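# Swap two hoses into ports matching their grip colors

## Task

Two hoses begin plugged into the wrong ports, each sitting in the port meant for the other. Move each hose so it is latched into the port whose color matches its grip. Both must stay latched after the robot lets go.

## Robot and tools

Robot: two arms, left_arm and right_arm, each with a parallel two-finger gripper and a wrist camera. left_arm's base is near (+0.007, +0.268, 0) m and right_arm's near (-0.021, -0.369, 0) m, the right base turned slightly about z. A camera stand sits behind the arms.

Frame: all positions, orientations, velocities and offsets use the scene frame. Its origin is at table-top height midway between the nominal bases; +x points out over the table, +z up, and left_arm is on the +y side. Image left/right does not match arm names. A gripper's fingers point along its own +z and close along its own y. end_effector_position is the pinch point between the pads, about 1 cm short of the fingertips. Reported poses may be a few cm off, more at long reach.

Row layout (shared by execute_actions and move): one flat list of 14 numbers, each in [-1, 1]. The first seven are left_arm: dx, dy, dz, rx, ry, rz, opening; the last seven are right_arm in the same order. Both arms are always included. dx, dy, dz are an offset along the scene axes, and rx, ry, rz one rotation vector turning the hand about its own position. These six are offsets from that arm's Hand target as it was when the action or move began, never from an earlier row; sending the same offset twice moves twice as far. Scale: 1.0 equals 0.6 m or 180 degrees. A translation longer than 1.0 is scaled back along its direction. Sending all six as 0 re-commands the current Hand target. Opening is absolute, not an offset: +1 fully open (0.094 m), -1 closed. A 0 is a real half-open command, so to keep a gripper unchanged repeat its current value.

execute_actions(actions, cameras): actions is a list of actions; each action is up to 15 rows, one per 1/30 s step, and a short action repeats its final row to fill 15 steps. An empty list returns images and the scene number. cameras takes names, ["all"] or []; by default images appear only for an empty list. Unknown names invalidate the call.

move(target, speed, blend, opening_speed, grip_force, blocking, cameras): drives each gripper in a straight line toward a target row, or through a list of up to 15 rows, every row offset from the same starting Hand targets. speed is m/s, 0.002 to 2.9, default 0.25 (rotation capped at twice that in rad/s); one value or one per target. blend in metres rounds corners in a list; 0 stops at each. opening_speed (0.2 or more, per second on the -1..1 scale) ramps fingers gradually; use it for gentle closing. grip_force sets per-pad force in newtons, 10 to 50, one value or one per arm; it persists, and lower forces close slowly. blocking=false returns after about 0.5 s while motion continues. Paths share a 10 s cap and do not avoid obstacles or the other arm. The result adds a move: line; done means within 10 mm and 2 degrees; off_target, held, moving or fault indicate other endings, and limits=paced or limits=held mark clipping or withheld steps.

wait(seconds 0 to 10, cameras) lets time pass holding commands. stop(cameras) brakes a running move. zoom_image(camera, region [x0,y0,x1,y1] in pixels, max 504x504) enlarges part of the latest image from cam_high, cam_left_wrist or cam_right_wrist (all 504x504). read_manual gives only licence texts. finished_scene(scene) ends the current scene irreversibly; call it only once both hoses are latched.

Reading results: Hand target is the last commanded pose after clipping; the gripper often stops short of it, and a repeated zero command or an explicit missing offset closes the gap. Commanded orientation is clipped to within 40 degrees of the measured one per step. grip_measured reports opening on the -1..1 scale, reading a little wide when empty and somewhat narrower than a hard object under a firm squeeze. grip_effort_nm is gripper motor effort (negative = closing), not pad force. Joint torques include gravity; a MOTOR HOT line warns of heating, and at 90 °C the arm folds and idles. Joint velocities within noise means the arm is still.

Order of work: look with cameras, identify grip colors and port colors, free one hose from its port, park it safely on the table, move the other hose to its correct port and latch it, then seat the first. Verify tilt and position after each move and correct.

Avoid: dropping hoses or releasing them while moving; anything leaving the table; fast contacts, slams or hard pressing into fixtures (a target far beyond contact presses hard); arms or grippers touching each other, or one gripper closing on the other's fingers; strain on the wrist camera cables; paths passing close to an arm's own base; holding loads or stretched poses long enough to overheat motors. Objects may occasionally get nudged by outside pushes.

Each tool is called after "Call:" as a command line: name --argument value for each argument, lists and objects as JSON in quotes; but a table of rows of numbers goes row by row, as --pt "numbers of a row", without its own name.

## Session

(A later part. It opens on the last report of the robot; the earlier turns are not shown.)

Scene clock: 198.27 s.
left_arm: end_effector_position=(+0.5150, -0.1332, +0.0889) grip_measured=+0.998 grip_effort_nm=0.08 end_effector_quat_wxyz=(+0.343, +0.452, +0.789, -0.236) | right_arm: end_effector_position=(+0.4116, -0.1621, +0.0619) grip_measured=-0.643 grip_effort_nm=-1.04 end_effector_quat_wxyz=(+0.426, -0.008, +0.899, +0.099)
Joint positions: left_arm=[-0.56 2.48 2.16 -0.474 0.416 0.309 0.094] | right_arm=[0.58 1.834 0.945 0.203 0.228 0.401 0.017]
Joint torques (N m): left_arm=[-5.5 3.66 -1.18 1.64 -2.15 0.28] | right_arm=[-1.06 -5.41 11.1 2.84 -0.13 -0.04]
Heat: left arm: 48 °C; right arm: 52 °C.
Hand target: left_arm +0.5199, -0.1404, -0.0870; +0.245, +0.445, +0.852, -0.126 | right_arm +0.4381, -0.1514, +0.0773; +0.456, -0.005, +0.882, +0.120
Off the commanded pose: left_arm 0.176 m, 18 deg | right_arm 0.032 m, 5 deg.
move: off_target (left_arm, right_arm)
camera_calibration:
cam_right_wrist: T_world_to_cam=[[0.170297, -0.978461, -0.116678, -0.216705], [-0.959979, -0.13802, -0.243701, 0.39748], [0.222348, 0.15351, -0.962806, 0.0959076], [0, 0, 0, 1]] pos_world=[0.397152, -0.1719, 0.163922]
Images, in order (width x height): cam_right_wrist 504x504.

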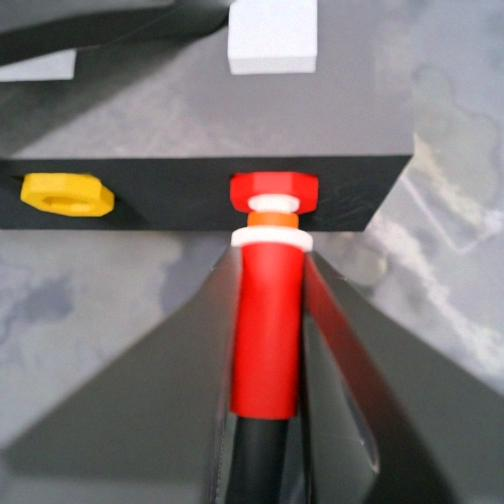

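Call:
move --target '[0,0,0,0,0,0,1,0.03,0.004,0.004,0.0033,-0.027,-0.0058,-0.95]' --speed 0.05 --cameras '["cam_left_wrist","cam_right_wrist"]'

Scene clock: 199.73 s.
left_arm: end_effector_position=(+0.5150, -0.1332, +0.0889) grip_measured=+0.998 grip_effort_nm=0.08 end_effector_quat_wxyz=(+0.343, +0.452, +0.789, -0.236) | right_arm: end_effector_position=(+0.4202, -0.1609, +0.0605) grip_measured=-0.643 grip_effort_nm=-1.04 end_effector_quat_wxyz=(+0.445, -0.012, +0.891, +0.094)
Joint positions: left_arm=[-0.56 2.48 2.16 -0.474 0.416 0.309 0.094] | right_arm=[0.58 1.866 0.945 0.271 0.247 0.378 0.017]
Joint torques (N m): left_arm=[-5.5 3.64 -1.16 1.64 -2.15 0.28] | right_arm=[-1.29 -4.36 11.14 3.61 0 -0.01]
Heat: left arm: 48 °C; right arm: 53 °C.
Hand target: left_arm +0.5199, -0.1404, -0.0870; +0.245, +0.445, +0.852, -0.126 | right_arm +0.4560, -0.1490, +0.0795; +0.494, +0.000, +0.861, +0.120
Off the commanded pose: left_arm 0.176 m, 18 deg | right_arm 0.042 m, 7 deg.
move: off_target (left_arm, right_arm)
camera_calibration:
cam_left_wrist: T_world_to_cam=[[-0.819712, -0.558749, 0.125983, 0.342822], [-0.57269, 0.795704, -0.197183, 0.428403], [0.00993066, -0.233783, -0.972238, 0.154512], [0, 0, 0, 1]] pos_world=[0.524823, -0.113208, 0.191506]
cam_right_wrist: T_world_to_cam=[[0.174129, -0.979695, -0.0993774, -0.219997], [-0.949142, -0.140098, -0.281961, 0.402997], [0.262314, 0.143421, -0.954265, 0.0735293], [0, 0, 0, 1]] pos_world=[0.401522, -0.169617, 0.161933]
Images, in order (width x height): cam_left_wrist 504x504, cam_right_wrist 504x504.

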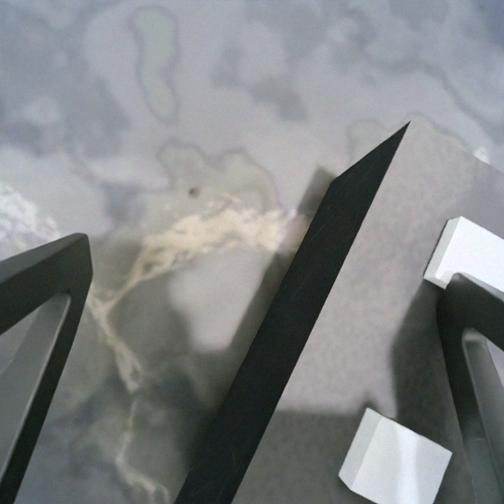

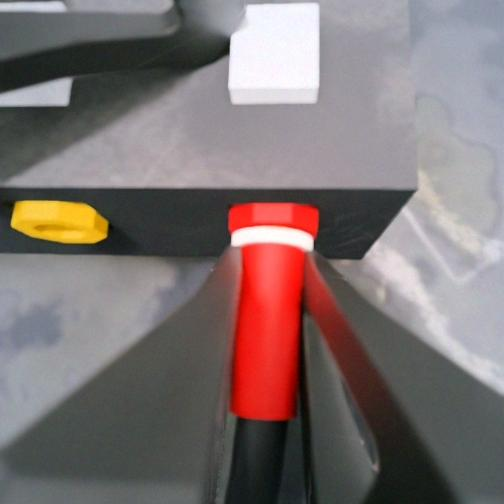

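Call:
move --pt "0 0.02 0.33 0 0 0 1 0 0 0 0 0 0 -0.95" --pt "0 0.1 0.45 0 0 0 1 0 0 0 0 0 0 -0.95" --speed 0.15 --blend '[0.02,0]' --cameras '["cam_left_wrist","cam_right_wrist"]'

Scene clock: 202.40 s.
left_arm: end_effector_position=(+0.5238, -0.0789, +0.1357) grip_measured=+0.998 grip_effort_nm=0.08 end_effector_quat_wxyz=(+0.279, +0.422, +0.853, -0.125) | right_arm: end_effector_position=(+0.4204, -0.1608, +0.0609) grip_measured=-0.643 grip_effort_nm=-1.05 end_effector_quat_wxyz=(+0.446, -0.012, +0.890, +0.094)
Joint positions: left_arm=[-0.536 2.659 2.836 -1.155 0.198 0.322 0.094] | right_arm=[0.58 1.866 0.945 0.273 0.247 0.377 0.017]
Joint torques (N m): left_arm=[-0.34 -18.89 9.43 1.07 0.22 0.1] | right_arm=[-1.32 -4.23 11.23 3.56 -0.01 0.01]
Heat: left arm: 48 °C; right arm: 54 °C.
Hand target: left_arm +0.5199, -0.0803, +0.1829; +0.245, +0.445, +0.852, -0.126 | right_arm +0.4560, -0.1490, +0.0796; +0.494, +0.000, +0.861, +0.120
Off the commanded pose: left_arm 0.048 m, 5 deg | right_arm 0.042 m, 7 deg.
elbow stopped short (left arm): the move would have taken joint 3 (elbow) straighter than the controller allows.
move: off_target (left_arm, right_arm)
camera_calibration:
cam_left_wrist: T_world_to_cam=[[-0.719971, -0.693758, 0.0184824, 0.326144], [-0.693276, 0.72018, 0.0266151, 0.426412], [-0.0317751, 0.00634871, -0.999475, 0.257172], [0, 0, 0, 1]] pos_world=[0.538607, -0.0824614, 0.23966]
cam_right_wrist: T_world_to_cam=[[0.174235, -0.979664, -0.0995061, -0.219886], [-0.948646, -0.139901, -0.283721, 0.403218], [0.26403, 0.14383, -0.95373, 0.0730938], [0, 0, 0, 1]] pos_world=[0.401525, -0.169517, 0.162233]
Images, in order (width x height): cam_left_wrist 504x504, cam_right_wrist 504x504.

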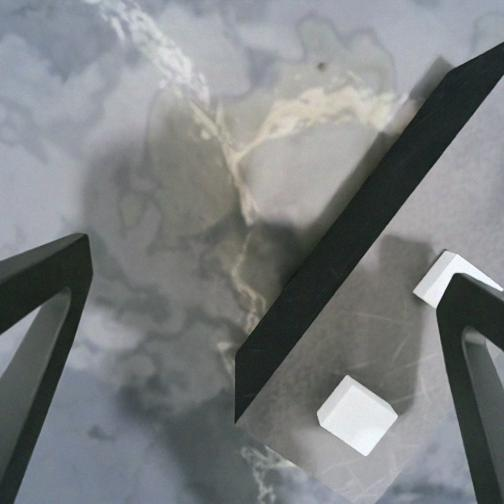

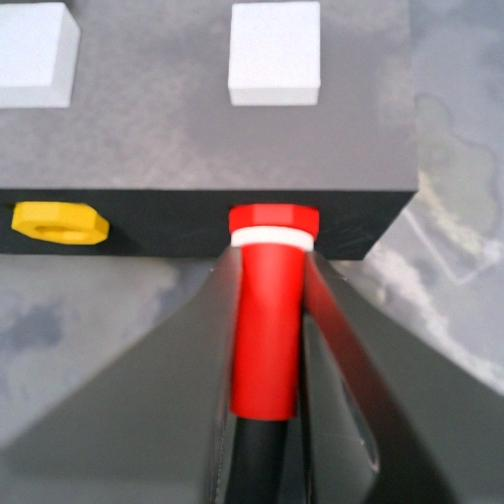

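Call:
move --target '[-0.05,0.13,0.0,0,0,0,0,-0.08,-0.011,-0.012,0,0,0,-0.95]' --speed 0.1 --cameras '["cam_right_wrist"]'

Scene clock: 204.47 s.
left_arm: end_effector_position=(+0.4928, -0.0020, +0.1498) grip_measured=+0.002 grip_effort_nm=-0.12 end_effector_quat_wxyz=(+0.212, +0.439, +0.865, -0.121) | right_arm: end_effector_position=(+0.4079, -0.1599, +0.0585) grip_measured=-0.643 grip_effort_nm=-1.05 end_effector_quat_wxyz=(+0.478, -0.004, +0.872, +0.104)
Joint positions: left_arm=[-0.429 2.389 2.457 -1.211 0.254 0.455 0.047] | right_arm=[0.608 1.853 0.831 0.449 0.286 0.39 0.017]
Joint torques (N m): left_arm=[-0.03 -17.89 5.35 1.08 0.28 0.11] | right_arm=[0.8 -10.52 4.85 2.58 0.06 0.15]
Heat: left arm: 50 °C; right arm: 55 °C.
Hand target: left_arm +0.4899, -0.0024, +0.1828; +0.245, +0.445, +0.852, -0.126 | right_arm +0.4080, -0.1557, +0.0722; +0.494, +0.000, +0.861, +0.120
Off the commanded pose: left_arm 0.033 m, 4 deg | right_arm 0.015 m, 3 deg.
move: off_target (left_arm, right_arm)
camera_calibration:
cam_right_wrist: T_world_to_cam=[[0.171797, -0.978283, -0.115967, -0.214897], [-0.926827, -0.120609, -0.35559, 0.389211], [0.333881, 0.168571, -0.92742, 0.0479464], [0, 0, 0, 1]] pos_world=[0.381642, -0.17137, 0.157945]
Images, in order (width x height): cam_right_wrist 504x504.

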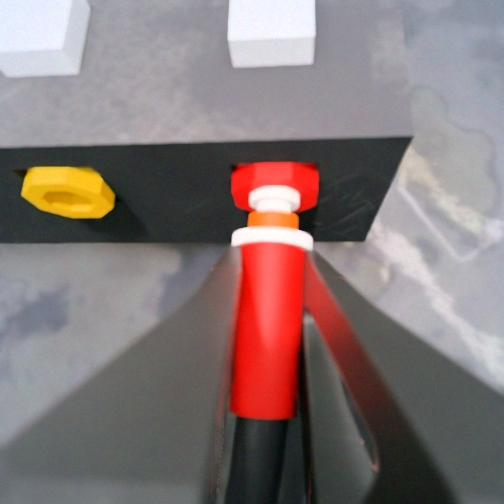

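Call:
zoom_image --camera "cam_right_wrist" --region '[170, 0, 370, 200]'

Scaled by 2.520 from the camera's 504x504 image, which has a finer 720x720 frame.

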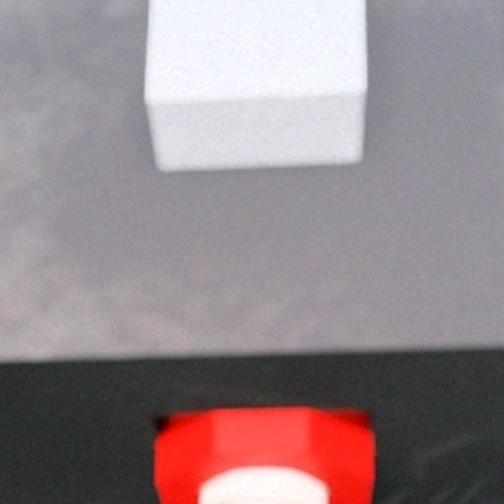

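Call:
move --pt "0.042 -0.179 0 0 0 0 1 0 0 0 0 0 0 -0.95" --pt "0.048 -0.2297 -0.121 0 0 0 1 0 0 0 0 0 0 -0.95" --pt "0.0517 -0.2335 -0.3 0 0 0 1 0 0 0 0 0 0 -0.95" --pt "0.05 -0.2300 -0.45 0 0 0 1 0 0 0 0 0 0 -0.95" --speed '[0.2,0.15,0.1,0.1]' --blend '[0.02,0.01,0.01,0]' --cameras '["cam_left_wrist","cam_right_wrist"]'

Scene clock: 208.97 s.
left_arm: end_effector_position=(+0.5163, -0.1310, +0.0836) grip_measured=+0.998 grip_effort_nm=0.08 end_effector_quat_wxyz=(+0.270, +0.460, +0.818, -0.215) | right_arm: end_effector_position=(+0.4079, -0.1599, +0.0585) grip_measured=-0.643 grip_effort_nm=-1.05 end_effector_quat_wxyz=(+0.478, -0.004, +0.872, +0.104)
Joint positions: left_arm=[-0.563 2.806 2.874 -1.034 0.388 0.339 0.094] | right_arm=[0.608 1.853 0.831 0.449 0.286 0.39 0.017]
Joint torques (N m): left_arm=[-4.9 2.59 -3.08 1.65 -1.66 0.36] | right_arm=[0.83 -10.43 4.83 2.58 0.06 0.18]
Heat: left arm: 50 °C; right arm: 55 °C.
Hand target: left_arm +0.5200, -0.1404, -0.0871; +0.245, +0.445, +0.852, -0.126 | right_arm +0.4080, -0.1557, +0.0722; +0.494, +0.000, +0.861, +0.120
Off the commanded pose: left_arm 0.171 m, 11 deg | right_arm 0.014 m, 3 deg.
elbow stopped short (left arm): the move would have taken joint 3 (elbow) straighter than the controller allows.
elbow read too straight (left arm): the controller reads joint 3 (elbow) straighter than it allows; while it does, the hand can move without a command.
move: off_target (left_arm, right_arm)
camera_calibration:
cam_left_wrist: T_world_to_cam=[[-0.807669, -0.569676, 0.152121, 0.335922], [-0.580567, 0.8134, -0.036362, 0.419427], [-0.103021, -0.117685, -0.987693, 0.2247], [0, 0, 0, 1]] pos_world=[0.537968, -0.123352, 0.186085]
cam_right_wrist: T_world_to_cam=[[0.171797, -0.978283, -0.115967, -0.214897], [-0.926827, -0.120609, -0.35559, 0.389211], [0.333881, 0.168571, -0.92742, 0.0479464], [0, 0, 0, 1]] pos_world=[0.381642, -0.17137, 0.157945]
Images, in order (width x height): cam_left_wrist 504x504, cam_right_wrist 504x504.

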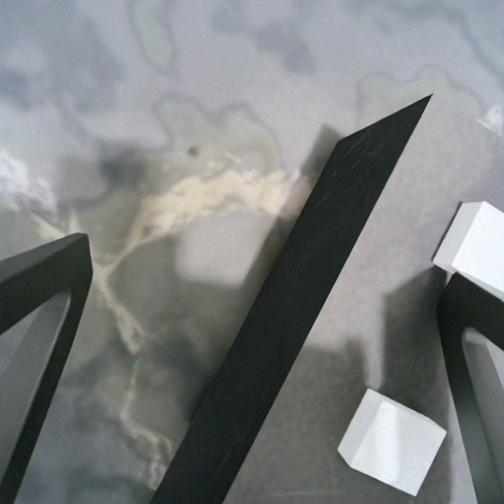

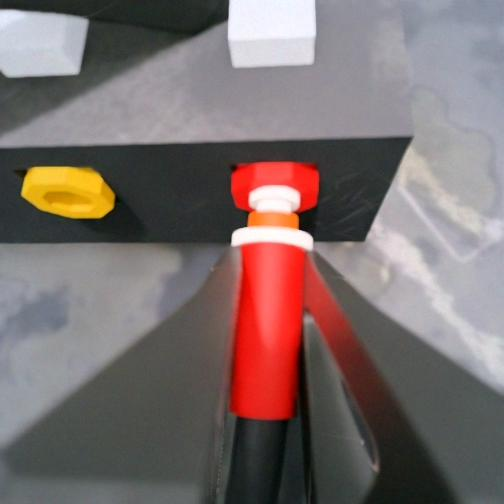

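Call:
move --pt "0 0.0 0.36 0 0 0 1 0 0 0 0 0 0 -0.95" --pt "-0.002 -0.004 0.33 0 0 0 1 0 0 0 0 0 0 -0.95" --speed '[0.2,0.1]' --cameras '["cam_left_wrist"]'

Scene clock: 211.53 s.
left_arm: end_effector_position=(+0.5151, -0.1296, +0.1020) grip_measured=+0.998 grip_effort_nm=0.08 end_effector_quat_wxyz=(+0.285, +0.434, +0.842, -0.143) | right_arm: end_effector_position=(+0.4079, -0.1599, +0.0585) grip_measured=-0.643 grip_effort_nm=-1.05 end_effector_quat_wxyz=(+0.478, -0.004, +0.872, +0.104)
Joint positions: left_arm=[-0.612 2.752 2.863 -1.058 0.197 0.277 0.094] | right_arm=[0.608 1.853 0.831 0.449 0.286 0.39 0.017]
Joint torques (N m): left_arm=[-2.3 -14.23 7.02 1.76 -0.28 -0.27] | right_arm=[0.84 -10.55 4.79 2.58 0.06 0.13]
Heat: left arm: 50 °C; right arm: 55 °C.
Hand target: left_arm +0.5188, -0.1427, +0.1110; +0.245, +0.445, +0.852, -0.126 | right_arm +0.4080, -0.1557, +0.0722; +0.494, +0.000, +0.861, +0.120
Off the commanded pose: left_arm 0.016 m, 5 deg | right_arm 0.014 m, 3 deg.
elbow stopped short (left arm): the move would have taken joint 3 (elbow) straighter than the controller allows.
move: off_target (left_arm, right_arm)
camera_calibration:
cam_left_wrist: T_world_to_cam=[[-0.745671, -0.665271, 0.037275, 0.300369], [-0.665733, 0.74619, -0.0000030398, 0.449621], [-0.0278122, -0.0248175, -0.999305, 0.217384], [0, 0, 0, 1]] pos_world=[0.52935, -0.130281, 0.206038]
Images, in order (width x height): cam_left_wrist 504x504.

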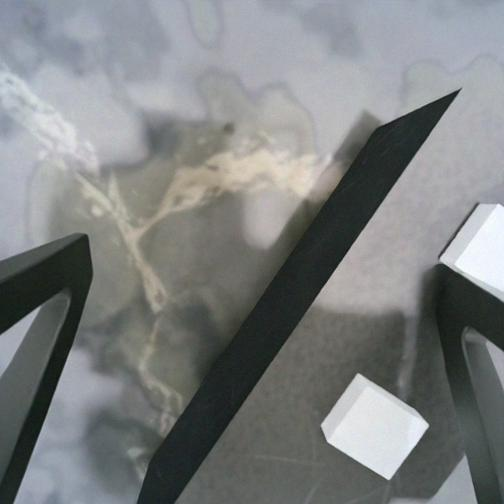

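Call:
move --pt "0 0.02 0.08 0 0 0 1 0 0 0 0 0 0 -0.95" --pt "0.0 0.0 0.1 0 0 0 1 0 0 0 0 0 0 -0.95" --pt "0.0 -0.004 0.02 0 0 0 1 0 0 0 0 0 0 -0.95" --speed '[0.2,0.1,0.1]' --cameras '["cam_left_wrist"]'

Scene clock: 215.23 s.
left_arm: end_effector_position=(+0.5166, -0.1408, +0.1211) grip_measured=+0.998 grip_effort_nm=0.08 end_effector_quat_wxyz=(+0.314, +0.428, +0.835, -0.143) | right_arm: end_effector_position=(+0.4079, -0.1599, +0.0585) grip_measured=-0.643 grip_effort_nm=-1.05 end_effector_quat_wxyz=(+0.478, -0.004, +0.872, +0.104)
Joint positions: left_arm=[-0.631 2.73 2.863 -1.018 0.173 0.255 0.094] | right_arm=[0.608 1.853 0.831 0.449 0.286 0.39 0.017]
Joint torques (N m): left_arm=[-0.87 -13.61 7.04 1.55 -0.07 -0.09] | right_arm=[0.83 -10.47 4.78 2.56 0.06 0.14]
Heat: left arm: 52 °C; right arm: 55 °C.
Hand target: left_arm +0.5188, -0.1451, +0.1229; +0.245, +0.445, +0.852, -0.126 | right_arm +0.4080, -0.1557, +0.0722; +0.494, +0.000, +0.861, +0.120
Off the commanded pose: left_arm 0.005 m, 9 deg | right_arm 0.014 m, 3 deg.
elbow stopped short (left arm): the move would have taken joint 3 (elbow) straighter than the controller allows.
move: off_target (left_arm, right_arm)
camera_calibration:
cam_left_wrist: T_world_to_cam=[[-0.738688, -0.673783, 0.0188751, 0.290755], [-0.67364, 0.736978, -0.0554346, 0.468484], [0.0234403, -0.0536639, -0.998284, 0.205556], [0, 0, 0, 1]] pos_world=[0.525548, -0.138325, 0.225686]
Images, in order (width x height): cam_left_wrist 504x504.

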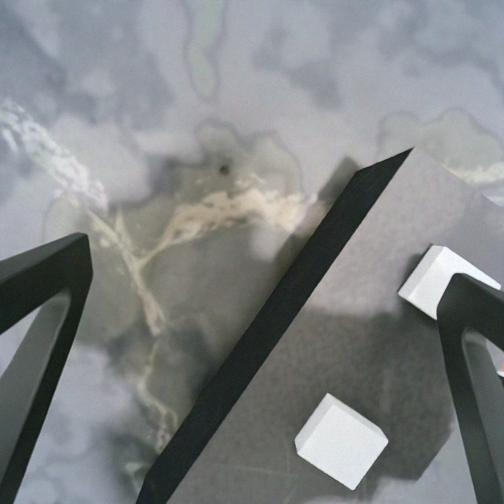

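Call:
move --pt "0.0 0.0 -0.1 0 0 0 1 0 0 0 0 0 0 -0.95" --pt "0.0 0.0 -0.33 0 0 0 1 0 0 0 0 0 0 -0.95" --speed '[0.08,0.08]' --blend '[0.01,0]' --cameras '["cam_left_wrist","cam_right_wrist"]'

Call:
zoom_image --camera "cam_right_wrist" --region '[170, 0, 370, 200]'

Scene clock: 218.83 s.
left_arm: end_effector_position=(+0.5443, -0.2067, +0.0868) grip_measured=+0.998 grip_effort_nm=0.08 end_effector_quat_wxyz=(+0.417, +0.427, +0.769, -0.231) | right_arm: end_effector_position=(+0.4079, -0.1599, +0.0585) grip_measured=-0.643 grip_effort_nm=-1.05 end_effector_quat_wxyz=(+0.478, -0.004, +0.872, +0.104)
Joint positions: left_arm=[-0.652 2.769 2.587 -0.427 0.3 0.205 0.094] | right_arm=[0.608 1.853 0.831 0.449 0.286 0.39 0.017]
Joint torques (N m): left_arm=[1.32 -4.53 -0.95 -0.31 -1.09 0.91] | right_arm=[0.81 -10.48 4.85 2.58 0.06 0.14]
Heat: left arm: 52 °C; right arm: 55 °C.
Hand target: left_arm +0.5189, -0.1451, -0.0751; +0.245, +0.445, +0.852, -0.126 | right_arm +0.4080, -0.1557, +0.0722; +0.494, +0.000, +0.861, +0.120
Off the commanded pose: left_arm 0.175 m, 25 deg | right_arm 0.014 m, 3 deg.
elbow stopped short (left arm): the move would have taken joint 3 (elbow) straighter than the controller allows.
move: off_target (left_arm, right_arm)
camera_calibration:
cam_left_wrist: T_world_to_cam=[[-0.79762, -0.598399, 0.0756388, 0.310147], [-0.58578, 0.738633, -0.333589, 0.510504], [0.14375, -0.310385, -0.939679, 0.0434794], [0, 0, 0, 1]] pos_world=[0.540172, -0.177988, 0.187696]
cam_right_wrist: T_world_to_cam=[[0.171797, -0.978283, -0.115967, -0.214897], [-0.926827, -0.120609, -0.35559, 0.389211], [0.333881, 0.168571, -0.92742, 0.0479464], [0, 0, 0, 1]] pos_world=[0.381642, -0.17137, 0.157945]
Images, in order (width x height): cam_left_wrist 504x504, cam_right_wrist 504x504.

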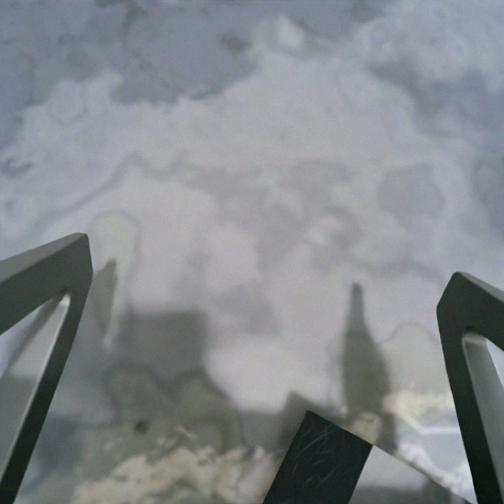

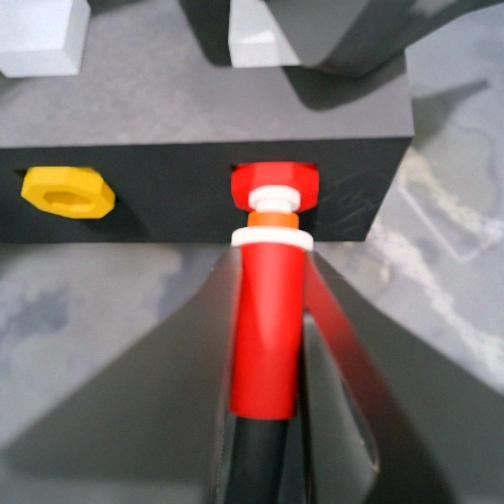

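Scaled by 2.520 from the camera's 504x504 image, which has a finer 720x720 frame.

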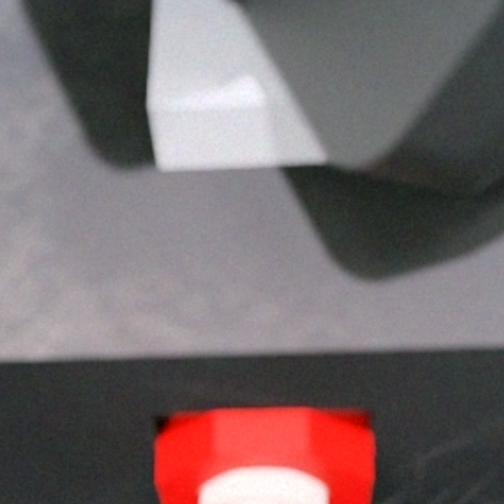

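Call:
move --pt "0.0435 -0.108 0.375 0 0 0 1 0 0 0 0 0 0 -0.95" --pt "-0.0315 0.025 0.442 -0.1 -0.07 0 -1 0 0 0 0 0 0 -0.95" --pt "-0.07 -0.033 0.367 -0.1 -0.07 0 -1 0 0 0 0 0 0 -0.95" --speed '[0.2,0.2,0.1]' --blend '[0.02,0,0]' --cameras '["cam_left_wrist","cam_right_wrist"]'

Scene clock: 225.73 s.
left_arm: end_effector_position=(+0.4771, -0.1628, +0.1173) grip_measured=-0.989 grip_effort_nm=-0.61 end_effector_quat_wxyz=(+0.378, +0.419, +0.800, -0.205) | right_arm: end_effector_position=(+0.4079, -0.1599, +0.0585) grip_measured=-0.643 grip_effort_nm=-1.05 end_effector_quat_wxyz=(+0.478, -0.004, +0.872, +0.104)
Joint positions: left_arm=[-0.68 2.323 1.96 -0.342 0.231 0.178 0.001] | right_arm=[0.608 1.853 0.831 0.449 0.286 0.39 0.017]
Joint torques (N m): left_arm=[-0.77 -16.55 6.28 1.82 -0.06 -0.17] | right_arm=[0.77 -10.48 4.85 2.56 0.05 0.14]
Heat: left arm: 54 °C; right arm: 56 °C.
Hand target: left_arm +0.4768, -0.1650, +0.1453; +0.403, +0.412, +0.790, -0.208 | right_arm +0.4080, -0.1557, +0.0722; +0.494, +0.000, +0.861, +0.120
Off the commanded pose: left_arm 0.028 m, 3 deg | right_arm 0.014 m, 3 deg.
elbow stopped short (left arm): the move would have taken joint 3 (elbow) straighter than the controller allows.
move: off_target (left_arm, right_arm); target 2's new opening was sent with left_arm's hand 0.040 m and 4 deg from that target
camera_calibration:
cam_left_wrist: T_world_to_cam=[[-0.765812, -0.638246, 0.0785795, 0.258452], [-0.63667, 0.735325, -0.232266, 0.46079], [0.0904616, -0.227902, -0.969473, 0.137892], [0, 0, 0, 1]] pos_world=[0.478823, -0.142449, 0.2204]
cam_right_wrist: T_world_to_cam=[[0.171797, -0.978283, -0.115967, -0.214897], [-0.926827, -0.120609, -0.35559, 0.389211], [0.333881, 0.168571, -0.92742, 0.0479464], [0, 0, 0, 1]] pos_world=[0.381642, -0.17137, 0.157945]
Images, in order (width x height): cam_left_wrist 504x504, cam_right_wrist 504x504.

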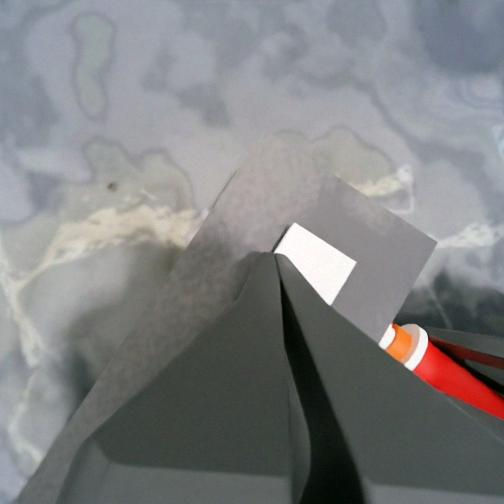

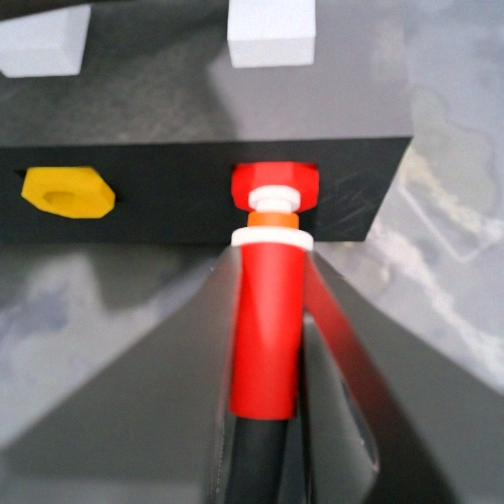

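Call:
move --target '[-0.0167,-0.0142,0.0,0,0,0,-1,0,0,0,0,0,0,-0.95]' --speed 0.1 --cameras '["cam_left_wrist","cam_right_wrist"]'

Scene clock: 227.87 s.
left_arm: end_effector_position=(+0.4708, -0.1740, +0.1180) grip_measured=-0.989 grip_effort_nm=-0.61 end_effector_quat_wxyz=(+0.385, +0.419, +0.796, -0.205) | right_arm: end_effector_position=(+0.4079, -0.1599, +0.0585) grip_measured=-0.643 grip_effort_nm=-1.05 end_effector_quat_wxyz=(+0.478, -0.004, +0.872, +0.104)
Joint positions: left_arm=[-0.705 2.323 1.95 -0.313 0.211 0.163 0.001] | right_arm=[0.608 1.853 0.831 0.449 0.286 0.39 0.017]
Joint torques (N m): left_arm=[-0.85 -17.28 5.75 1.67 -0.07 -0.19] | right_arm=[0.75 -10.47 4.75 2.58 0.06 0.15]
Heat: left arm: 54 °C; right arm: 56 °C.
Hand target: left_arm +0.4667, -0.1735, +0.1453; +0.403, +0.412, +0.790, -0.208 | right_arm +0.4080, -0.1557, +0.0722; +0.494, +0.000, +0.861, +0.120
Off the commanded pose: left_arm 0.028 m, 2 deg | right_arm 0.014 m, 3 deg.
move: off_target (left_arm, right_arm)
camera_calibration:
cam_left_wrist: T_world_to_cam=[[-0.767207, -0.637104, 0.0741053, 0.24784], [-0.633062, 0.733594, -0.247126, 0.464834], [0.103082, -0.23651, -0.966145, 0.128668], [0, 0, 0, 1]] pos_world=[0.471151, -0.152668, 0.220818]
cam_right_wrist: T_world_to_cam=[[0.171797, -0.978283, -0.115967, -0.214897], [-0.926827, -0.120609, -0.35559, 0.389211], [0.333881, 0.168571, -0.92742, 0.0479464], [0, 0, 0, 1]] pos_world=[0.381642, -0.17137, 0.157945]
Images, in order (width x height): cam_left_wrist 504x504, cam_right_wrist 504x504.

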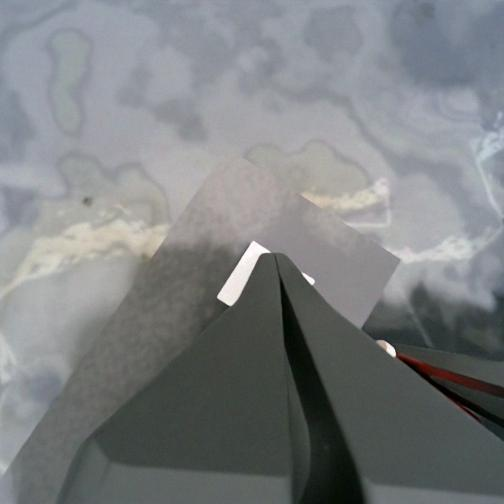

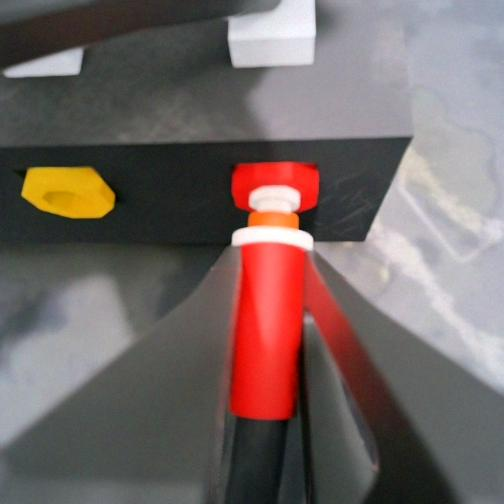

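Call:
move --pt "-0.009 0.01 0.0 0 0 0 -1 0 0 0 0 0 0 -0.95" --pt "-0.009 0.01 -0.06 0 0 0 -1 0 0 0 0 0 0 -0.95" --speed '[0.08,0.06]' --cameras '["cam_left_wrist","cam_right_wrist"]'

Scene clock: 231.40 s.
left_arm: end_effector_position=(+0.4701, -0.1734, +0.1180) grip_measured=-0.989 grip_effort_nm=-0.61 end_effector_quat_wxyz=(+0.423, +0.414, +0.777, -0.214) | right_arm: end_effector_position=(+0.4079, -0.1599, +0.0585) grip_measured=-0.643 grip_effort_nm=-1.04 end_effector_quat_wxyz=(+0.478, -0.004, +0.872, +0.104)
Joint positions: left_arm=[-0.705 2.277 1.802 -0.123 0.211 0.163 0.001] | right_arm=[0.608 1.853 0.831 0.449 0.286 0.39 0.017]
Joint torques (N m): left_arm=[-0.68 -13.63 4.71 1.32 -0.08 -0.17] | right_arm=[0.79 -10.55 4.82 2.59 0.05 0.18]
Heat: left arm: 55 °C; right arm: 56 °C.
Hand target: left_arm +0.4613, -0.1675, +0.1090; +0.403, +0.412, +0.790, -0.208 | right_arm +0.4080, -0.1557, +0.0722; +0.494, +0.000, +0.861, +0.120
Off the commanded pose: left_arm 0.014 m, 3 deg | right_arm 0.014 m, 3 deg.
move: off_target (left_arm, right_arm)
camera_calibration:
cam_left_wrist: T_world_to_cam=[[-0.771373, -0.633599, 0.0594614, 0.251877], [-0.614219, 0.716805, -0.330039, 0.46195], [0.16649, -0.291105, -0.942093, 0.0867559], [0, 0, 0, 1]] pos_world=[0.463585, -0.146284, 0.219217]
cam_right_wrist: T_world_to_cam=[[0.171797, -0.978283, -0.115967, -0.214897], [-0.926827, -0.120609, -0.35559, 0.389211], [0.333881, 0.168571, -0.92742, 0.0479464], [0, 0, 0, 1]] pos_world=[0.381642, -0.17137, 0.157945]
Images, in order (width x height): cam_left_wrist 504x504, cam_right_wrist 504x504.

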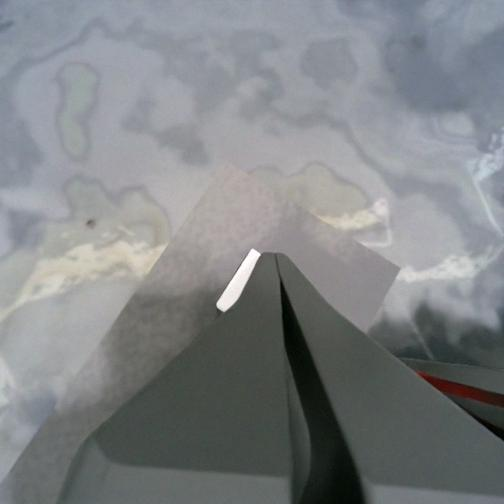

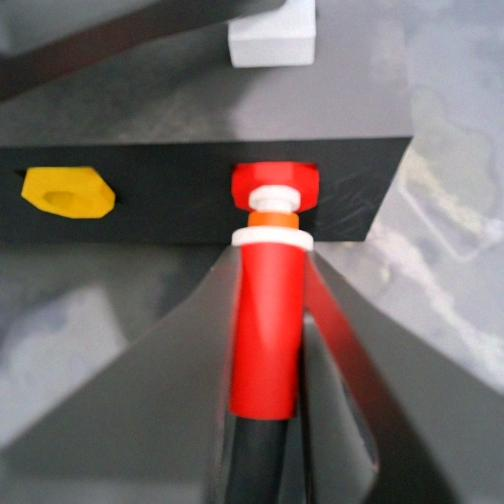

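Call:
move --target '[0,0.0,-0.13,0,0,0,-1,0,0,0,0,0,0,-0.95]' --speed 0.08 --cameras '["cam_left_wrist","cam_right_wrist"]'

Scene clock: 234.80 s.
left_arm: end_effector_position=(+0.4790, -0.1810, +0.1178) grip_measured=-0.989 grip_effort_nm=-0.61 end_effector_quat_wxyz=(+0.499, +0.402, +0.732, -0.230) | right_arm: end_effector_position=(+0.4079, -0.1599, +0.0585) grip_measured=-0.643 grip_effort_nm=-1.04 end_effector_quat_wxyz=(+0.478, -0.004, +0.872, +0.104)
Joint positions: left_arm=[-0.705 2.288 1.658 0.212 0.211 0.163 0.001] | right_arm=[0.608 1.853 0.831 0.449 0.286 0.39 0.017]
Joint torques (N m): left_arm=[-0.7 -6.56 3.1 0.6 -0.11 -0.16] | right_arm=[0.81 -10.5 4.79 2.57 0.05 0.16]
Heat: left arm: 55 °C; right arm: 56 °C.
Hand target: left_arm +0.4613, -0.1675, +0.0311; +0.403, +0.412, +0.790, -0.208 | right_arm +0.4080, -0.1557, +0.0722; +0.494, +0.000, +0.861, +0.120
Off the commanded pose: left_arm 0.090 m, 13 deg | right_arm 0.014 m, 3 deg.
move: off_target (left_arm, right_arm)
camera_calibration:
cam_left_wrist: T_world_to_cam=[[-0.777312, -0.628553, 0.0265766, 0.261689], [-0.5573, 0.668366, -0.49265, 0.455928], [0.291894, -0.397754, -0.869822, -0.00493133], [0, 0, 0, 1]] pos_world=[0.458942, -0.142203, 0.213369]
cam_right_wrist: T_world_to_cam=[[0.171797, -0.978283, -0.115967, -0.214897], [-0.926827, -0.120609, -0.35559, 0.389211], [0.333881, 0.168571, -0.92742, 0.0479464], [0, 0, 0, 1]] pos_world=[0.381642, -0.17137, 0.157945]
Images, in order (width x height): cam_left_wrist 504x504, cam_right_wrist 504x504.

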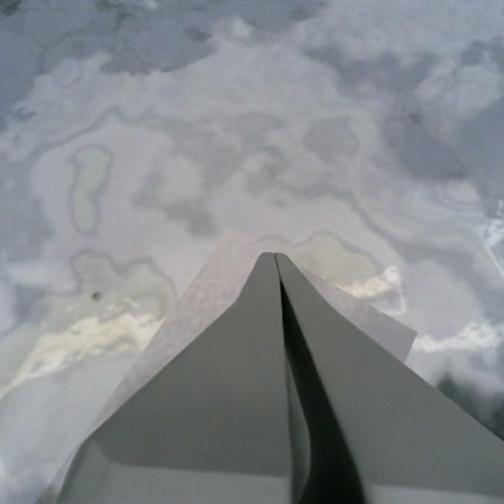

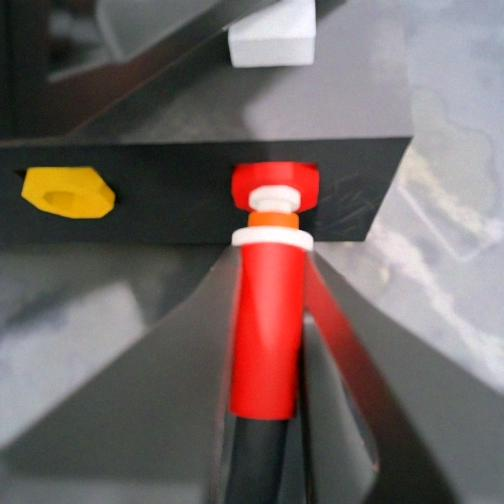

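Call:
move --pt "0.006 0.063 0.25 0 0 0 -1 0 0 0 0 0 0 -0.95" --pt "0.0145 0.0 0.24 0.1 0.07 0 -1 0 0 0 0 0 0 -0.95" --speed '[0.2,0.1]' --blend '[0.02,0]' --cameras '["cam_left_wrist","cam_right_wrist"]'

Scene clock: 238.53 s.
left_arm: end_effector_position=(+0.4686, -0.1645, +0.1734) grip_measured=-0.989 grip_effort_nm=-0.60 end_effector_quat_wxyz=(+0.315, +0.431, +0.832, -0.150) | right_arm: end_effector_position=(+0.4079, -0.1599, +0.0585) grip_measured=-0.643 grip_effort_nm=-1.05 end_effector_quat_wxyz=(+0.478, -0.004, +0.872, +0.104)
Joint positions: left_arm=[-0.717 2.606 2.831 -1.093 0.134 0.191 0.001] | right_arm=[0.608 1.853 0.831 0.449 0.286 0.39 0.017]
Joint torques (N m): left_arm=[-0.7 -11.7 9.94 1.34 -0.13 -0.13] | right_arm=[0.81 -10.47 4.79 2.6 0.06 0.15]
Heat: left arm: 55 °C; right arm: 56 °C.
Hand target: left_arm +0.4702, -0.1674, +0.1751; +0.245, +0.445, +0.852, -0.126 | right_arm +0.4080, -0.1557, +0.0722; +0.494, +0.000, +0.861, +0.120
Off the commanded pose: left_arm 0.004 m, 9 deg | right_arm 0.014 m, 3 deg.
elbow stopped short (left arm): the move would have taken joint 3 (elbow) straighter than the controller allows.
move: off_target (left_arm, right_arm)
camera_calibration:
cam_left_wrist: T_world_to_cam=[[-0.747001, -0.664261, 0.0273294, 0.242279], [-0.664446, 0.744561, -0.0643471, 0.454975], [0.0223948, -0.0662262, -0.997553, 0.255947], [0, 0, 0, 1]] pos_world=[0.477557, -0.160869, 0.277976]
cam_right_wrist: T_world_to_cam=[[0.171797, -0.978283, -0.115967, -0.214897], [-0.926827, -0.120609, -0.35559, 0.389211], [0.333881, 0.168571, -0.92742, 0.0479464], [0, 0, 0, 1]] pos_world=[0.381642, -0.17137, 0.157945]
Images, in order (width x height): cam_left_wrist 504x504, cam_right_wrist 504x504.

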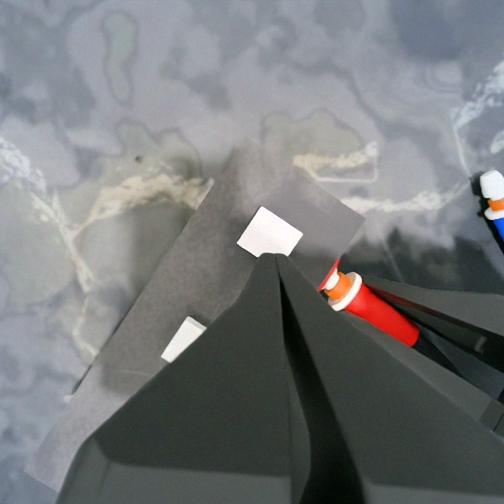

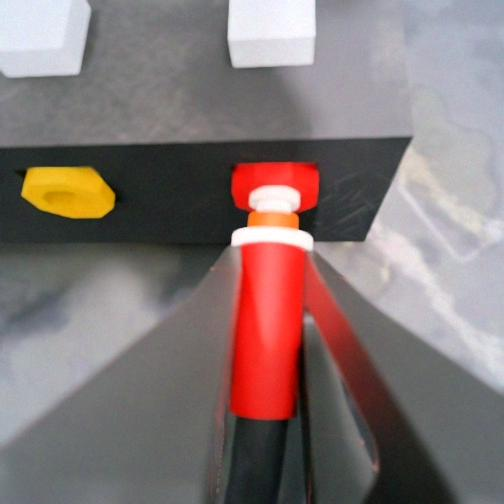

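Call:
move --target '[0.009,-0.02,-0.078,0,0,0,-1,0,0,0,0,0,0,-0.95]' --speed 0.1 --cameras '["cam_left_wrist","cam_right_wrist"]'

Scene clock: 240.07 s.
left_arm: end_effector_position=(+0.4713, -0.1730, +0.1229) grip_measured=-0.989 grip_effort_nm=-0.60 end_effector_quat_wxyz=(+0.286, +0.437, +0.841, -0.141) | right_arm: end_effector_position=(+0.4079, -0.1599, +0.0585) grip_measured=-0.643 grip_effort_nm=-1.05 end_effector_quat_wxyz=(+0.478, -0.004, +0.872, +0.104)
Joint positions: left_arm=[-0.726 2.696 2.835 -1.071 0.128 0.191 0.001] | right_arm=[0.608 1.853 0.831 0.449 0.286 0.39 0.017]
Joint torques (N m): left_arm=[-0.85 -12.45 9.73 1.47 -0.1 -0.15] | right_arm=[0.83 -10.5 4.78 2.59 0.04 0.15]
Heat: left arm: 55 °C; right arm: 56 °C.
Hand target: left_arm +0.4754, -0.1795, +0.1282; +0.245, +0.445, +0.852, -0.126 | right_arm +0.4080, -0.1557, +0.0722; +0.494, +0.000, +0.861, +0.120
Off the commanded pose: left_arm 0.009 m, 5 deg | right_arm 0.014 m, 3 deg.
elbow stopped short (left arm): the move would have taken joint 3 (elbow) straighter than the controller allows.
move: off_target (left_arm, right_arm)
camera_calibration:
cam_left_wrist: T_world_to_cam=[[-0.749165, -0.661665, 0.0308431, 0.241068], [-0.661995, 0.749508, -0.00064468, 0.45174], [-0.0226906, -0.0209009, -0.999524, 0.234303], [0, 0, 0, 1]] pos_world=[0.484965, -0.17418, 0.227048]
cam_right_wrist: T_world_to_cam=[[0.171797, -0.978283, -0.115967, -0.214897], [-0.926827, -0.120609, -0.35559, 0.389211], [0.333881, 0.168571, -0.92742, 0.0479464], [0, 0, 0, 1]] pos_world=[0.381642, -0.17137, 0.157945]
Images, in order (width x height): cam_left_wrist 504x504, cam_right_wrist 504x504.

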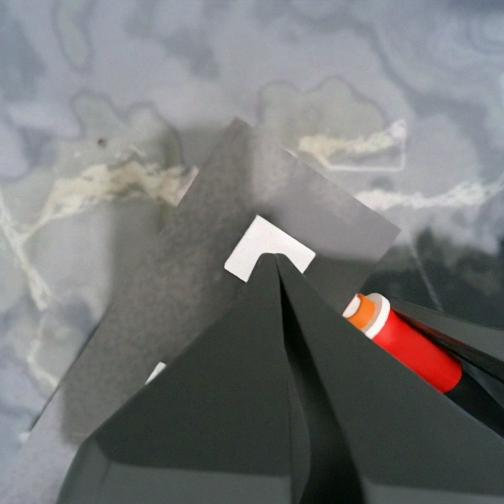

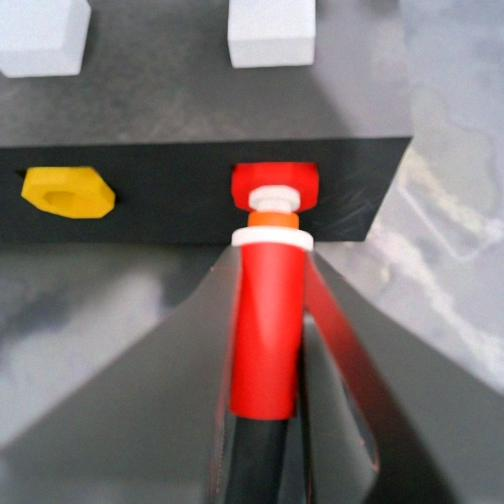

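Call:
move --target '[-0.003,0.001,-0.1,0,0,0,-1,0,0,0,0,0,0,-0.95]' --speed 0.08 --cameras '["cam_left_wrist"]'

Scene clock: 241.47 s.
left_arm: end_effector_position=(+0.4792, -0.1800, +0.1110) grip_measured=-0.989 grip_effort_nm=-0.61 end_effector_quat_wxyz=(+0.296, +0.436, +0.838, -0.143) | right_arm: end_effector_position=(+0.4079, -0.1599, +0.0585) grip_measured=-0.643 grip_effort_nm=-1.05 end_effector_quat_wxyz=(+0.478, -0.004, +0.872, +0.104)
Joint positions: left_arm=[-0.726 2.738 2.856 -1.029 0.127 0.191 0.001] | right_arm=[0.608 1.853 0.831 0.449 0.286 0.39 0.017]
Joint torques (N m): left_arm=[-0.91 -8.61 6.67 1.05 -0.08 -0.02] | right_arm=[0.8 -10.45 4.89 2.58 0.06 0.15]
Heat: left arm: 55 °C; right arm: 57 °C.
Hand target: left_arm +0.4736, -0.1789, +0.0683; +0.245, +0.445, +0.852, -0.126 | right_arm +0.4080, -0.1557, +0.0722; +0.494, +0.000, +0.861, +0.120
Off the commanded pose: left_arm 0.043 m, 7 deg | right_arm 0.014 m, 3 deg.
move: off_target (left_arm, right_arm)
camera_calibration:
cam_left_wrist: T_world_to_cam=[[-0.749476, -0.661439, 0.0279954, 0.243258], [-0.661997, 0.7492, -0.0214437, 0.464567], [-0.00679049, -0.0346044, -0.999378, 0.212239], [0, 0, 0, 1]] pos_world=[0.491299, -0.179809, 0.215259]
Images, in order (width x height): cam_left_wrist 504x504.

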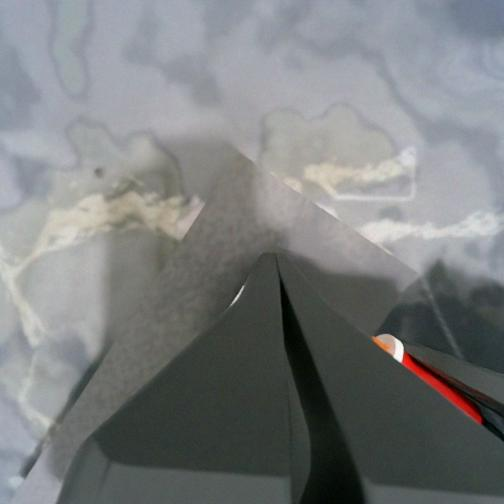

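Call:
move --pt "-0.01 0.01 0.11 0 0 0 -1 0 0 0 0 0 0 -0.95" --pt "-0.008 0.011 0.095 0 0 0 -1 0 0 0 0 0 0 -0.95" --speed 0.1 --cameras '["cam_left_wrist"]'

Scene clock: 243.47 s.
left_arm: end_effector_position=(+0.4794, -0.1801, +0.1119) grip_measured=-0.989 grip_effort_nm=-0.61 end_effector_quat_wxyz=(+0.297, +0.436, +0.837, -0.144) | right_arm: end_effector_position=(+0.4079, -0.1599, +0.0585) grip_measured=-0.643 grip_effort_nm=-1.05 end_effector_quat_wxyz=(+0.478, -0.004, +0.872, +0.104)
Joint positions: left_arm=[-0.726 2.737 2.858 -1.029 0.127 0.191 0.001] | right_arm=[0.608 1.853 0.831 0.449 0.286 0.39 0.017]
Joint torques (N m): left_arm=[-0.65 -16.8 7.51 0.64 -0.08 -0.08] | right_arm=[0.87 -10.45 4.85 2.58 0.05 0.17]
Heat: left arm: 55 °C; right arm: 57 °C.
Hand target: left_arm +0.4688, -0.1723, +0.1254; +0.245, +0.445, +0.852, -0.126 | right_arm +0.4080, -0.1557, +0.0722; +0.494, +0.000, +0.861, +0.120
Off the commanded pose: left_arm 0.019 m, 7 deg | right_arm 0.014 m, 3 deg.
elbow stopped short (left arm): the move would have taken joint 3 (elbow) straighter than the controller allows.
move: off_target (left_arm, right_arm)
camera_calibration:
cam_left_wrist: T_world_to_cam=[[-0.749567, -0.661348, 0.0277097, 0.243342], [-0.661909, 0.74921, -0.0236949, 0.4649], [-0.00508979, -0.0361022, -0.999335, 0.212228], [0, 0, 0, 1]] pos_world=[0.491203, -0.179712, 0.21636]
Images, in order (width x height): cam_left_wrist 504x504.

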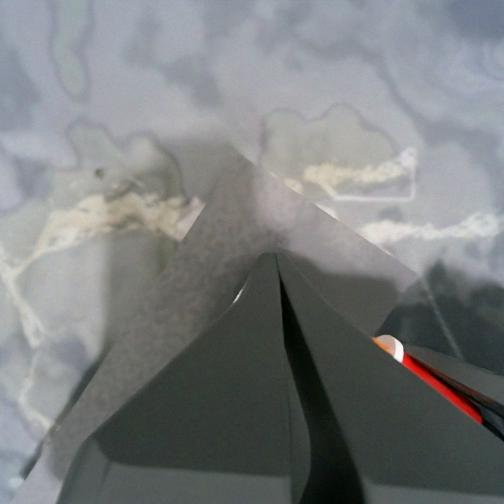

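Call:
move --pt "-0.005 0.01 0.09 0 0 0 -1 0 0 0 0 0 0 -0.95" --pt "0.003 -0.002 0.0 0 0 0 -1 0 0 0 0 0 0 -0.95" --speed 0.1 --cameras '["cam_left_wrist"]'

Scene clock: 245.73 s.
left_arm: end_effector_position=(+0.4684, -0.1703, +0.1300) grip_measured=-0.989 grip_effort_nm=-0.60 end_effector_quat_wxyz=(+0.285, +0.437, +0.841, -0.141) | right_arm: end_effector_position=(+0.4079, -0.1599, +0.0585) grip_measured=-0.643 grip_effort_nm=-1.05 end_effector_quat_wxyz=(+0.478, -0.004, +0.872, +0.104)
Joint positions: left_arm=[-0.726 2.691 2.858 -1.102 0.127 0.191 0.001] | right_arm=[0.608 1.853 0.831 0.449 0.286 0.39 0.017]
Joint torques (N m): left_arm=[-0.61 -12.29 7.39 1.43 -0.07 -0.08] | right_arm=[0.75 -10.5 4.85 2.58 0.06 0.15]
Heat: left arm: 56 °C; right arm: 57 °C.
Hand target: left_arm +0.4707, -0.1736, +0.1253; +0.245, +0.445, +0.852, -0.126 | right_arm +0.4080, -0.1557, +0.0722; +0.494, +0.000, +0.861, +0.120
Off the commanded pose: left_arm 0.006 m, 5 deg | right_arm 0.014 m, 3 deg.
elbow stopped short (left arm): the move would have taken joint 3 (elbow) straighter than the controller allows.
move: off_target (left_arm, right_arm)
camera_calibration:
cam_left_wrist: T_world_to_cam=[[-0.748947, -0.661905, 0.0309878, 0.240234], [-0.662154, 0.749362, 0.00282635, 0.447389], [-0.0250918, -0.0184019, -0.999516, 0.242973], [0, 0, 0, 1]] pos_world=[0.48226, -0.171774, 0.234147]
Images, in order (width x height): cam_left_wrist 504x504.

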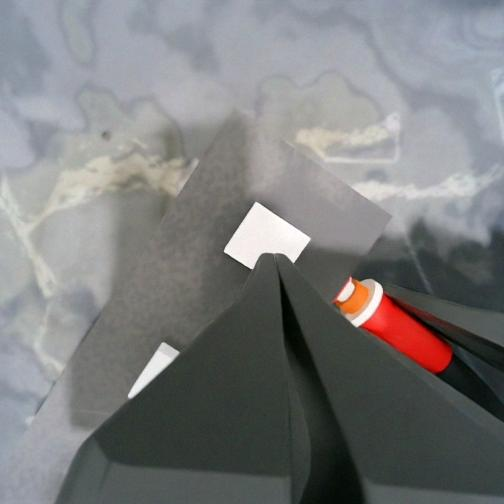

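Call:
move --pt "0 0 -0.03 0 0 0 -1 0 0 0 0 0 0 -0.95" --pt "-0.03 0.03 -0.13 0 0 0 -1 0 0 0 0 0 0 -0.95" --speed 0.08 --blend '[0.005,0]' --cameras '["cam_left_wrist","cam_right_wrist"]'

Scene clock: 247.97 s.
left_arm: end_effector_position=(+0.4703, -0.1720, +0.1109) grip_measured=-0.989 grip_effort_nm=-0.60 end_effector_quat_wxyz=(+0.322, +0.435, +0.828, -0.149) | right_arm: end_effector_position=(+0.4079, -0.1599, +0.0585) grip_measured=-0.643 grip_effort_nm=-1.05 end_effector_quat_wxyz=(+0.478, -0.004, +0.872, +0.104)
Joint positions: left_arm=[-0.726 2.458 2.284 -0.681 0.127 0.195 0.001] | right_arm=[0.608 1.853 0.831 0.449 0.286 0.39 0.017]
Joint torques (N m): left_arm=[-0.28 -8.57 2.48 0.7 -0.03 0.04] | right_arm=[0.81 -10.51 4.86 2.56 0.05 0.15]
Heat: left arm: 56 °C; right arm: 57 °C.
Hand target: left_arm +0.4526, -0.1555, +0.0473; +0.245, +0.445, +0.852, -0.126 | right_arm +0.4080, -0.1557, +0.0722; +0.494, +0.000, +0.861, +0.120
Off the commanded pose: left_arm 0.068 m, 10 deg | right_arm 0.014 m, 3 deg.
elbow stopped short (left arm): the move would have taken joint 3 (elbow) straighter than the controller allows.
move: off_target (left_arm, right_arm)
camera_calibration:
cam_left_wrist: T_world_to_cam=[[-0.752263, -0.658593, 0.0188876, 0.244577], [-0.657855, 0.749217, -0.0768092, 0.456747], [0.036435, -0.070206, -0.996867, 0.185714], [0, 0, 0, 1]] pos_world=[0.477693, -0.168088, 0.215595]
cam_right_wrist: T_world_to_cam=[[0.171797, -0.978283, -0.115967, -0.214897], [-0.926827, -0.120609, -0.35559, 0.389211], [0.333881, 0.168571, -0.92742, 0.0479464], [0, 0, 0, 1]] pos_world=[0.381642, -0.17137, 0.157945]
Images, in order (width x height): cam_left_wrist 504x504, cam_right_wrist 504x504.

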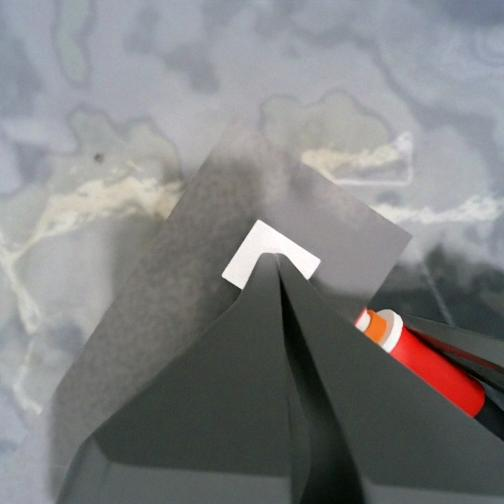

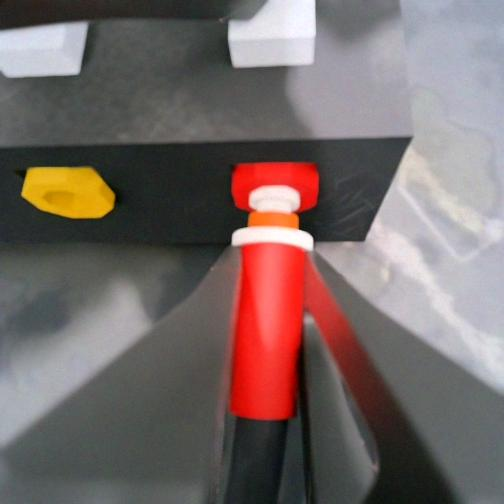

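Call:
move --target '[-0.012,0.012,-0.1,0,0,0,-1,0,0,0,0,0,0,-0.95]' --speed 0.06 --cameras '["cam_left_wrist","cam_right_wrist"]'

Scene clock: 249.73 s.
left_arm: end_effector_position=(+0.4849, -0.1869, +0.1094) grip_measured=-0.989 grip_effort_nm=-0.61 end_effector_quat_wxyz=(+0.404, +0.425, +0.792, -0.173) | right_arm: end_effector_position=(+0.4079, -0.1599, +0.0585) grip_measured=-0.643 grip_effort_nm=-1.05 end_effector_quat_wxyz=(+0.478, -0.004, +0.872, +0.104)
Joint positions: left_arm=[-0.726 2.403 2.047 -0.313 0.135 0.195 0.001] | right_arm=[0.608 1.853 0.831 0.449 0.286 0.39 0.017]
Joint torques (N m): left_arm=[-0.25 -5.26 1.54 -0.42 -0.11 0.05] | right_arm=[0.77 -10.47 4.79 2.58 0.04 0.15]
Heat: left arm: 55 °C; right arm: 57 °C.
Hand target: left_arm +0.4454, -0.1483, -0.0128; +0.245, +0.445, +0.852, -0.126 | right_arm +0.4080, -0.1557, +0.0722; +0.494, +0.000, +0.861, +0.120
Off the commanded pose: left_arm 0.134 m, 20 deg | right_arm 0.014 m, 3 deg.
move: off_target (left_arm, right_arm)
camera_calibration:
cam_left_wrist: T_world_to_cam=[[-0.75735, -0.653009, 0.000124888, 0.251406], [-0.630712, 0.731441, -0.259221, 0.480895], [0.169183, -0.1964, -0.965818, 0.0912349], [0, 0, 0, 1]] pos_world=[0.478273, -0.169658, 0.212743]
cam_right_wrist: T_world_to_cam=[[0.171797, -0.978283, -0.115967, -0.214897], [-0.926827, -0.120609, -0.35559, 0.389211], [0.333881, 0.168571, -0.92742, 0.0479464], [0, 0, 0, 1]] pos_world=[0.381642, -0.17137, 0.157945]
Images, in order (width x height): cam_left_wrist 504x504, cam_right_wrist 504x504.

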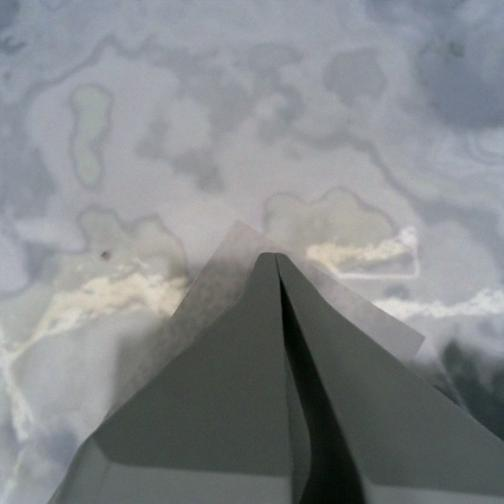

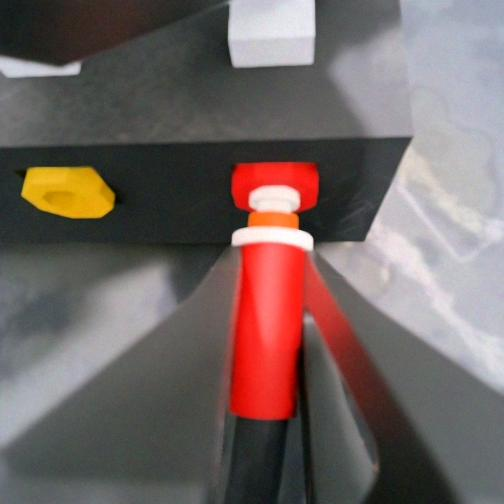

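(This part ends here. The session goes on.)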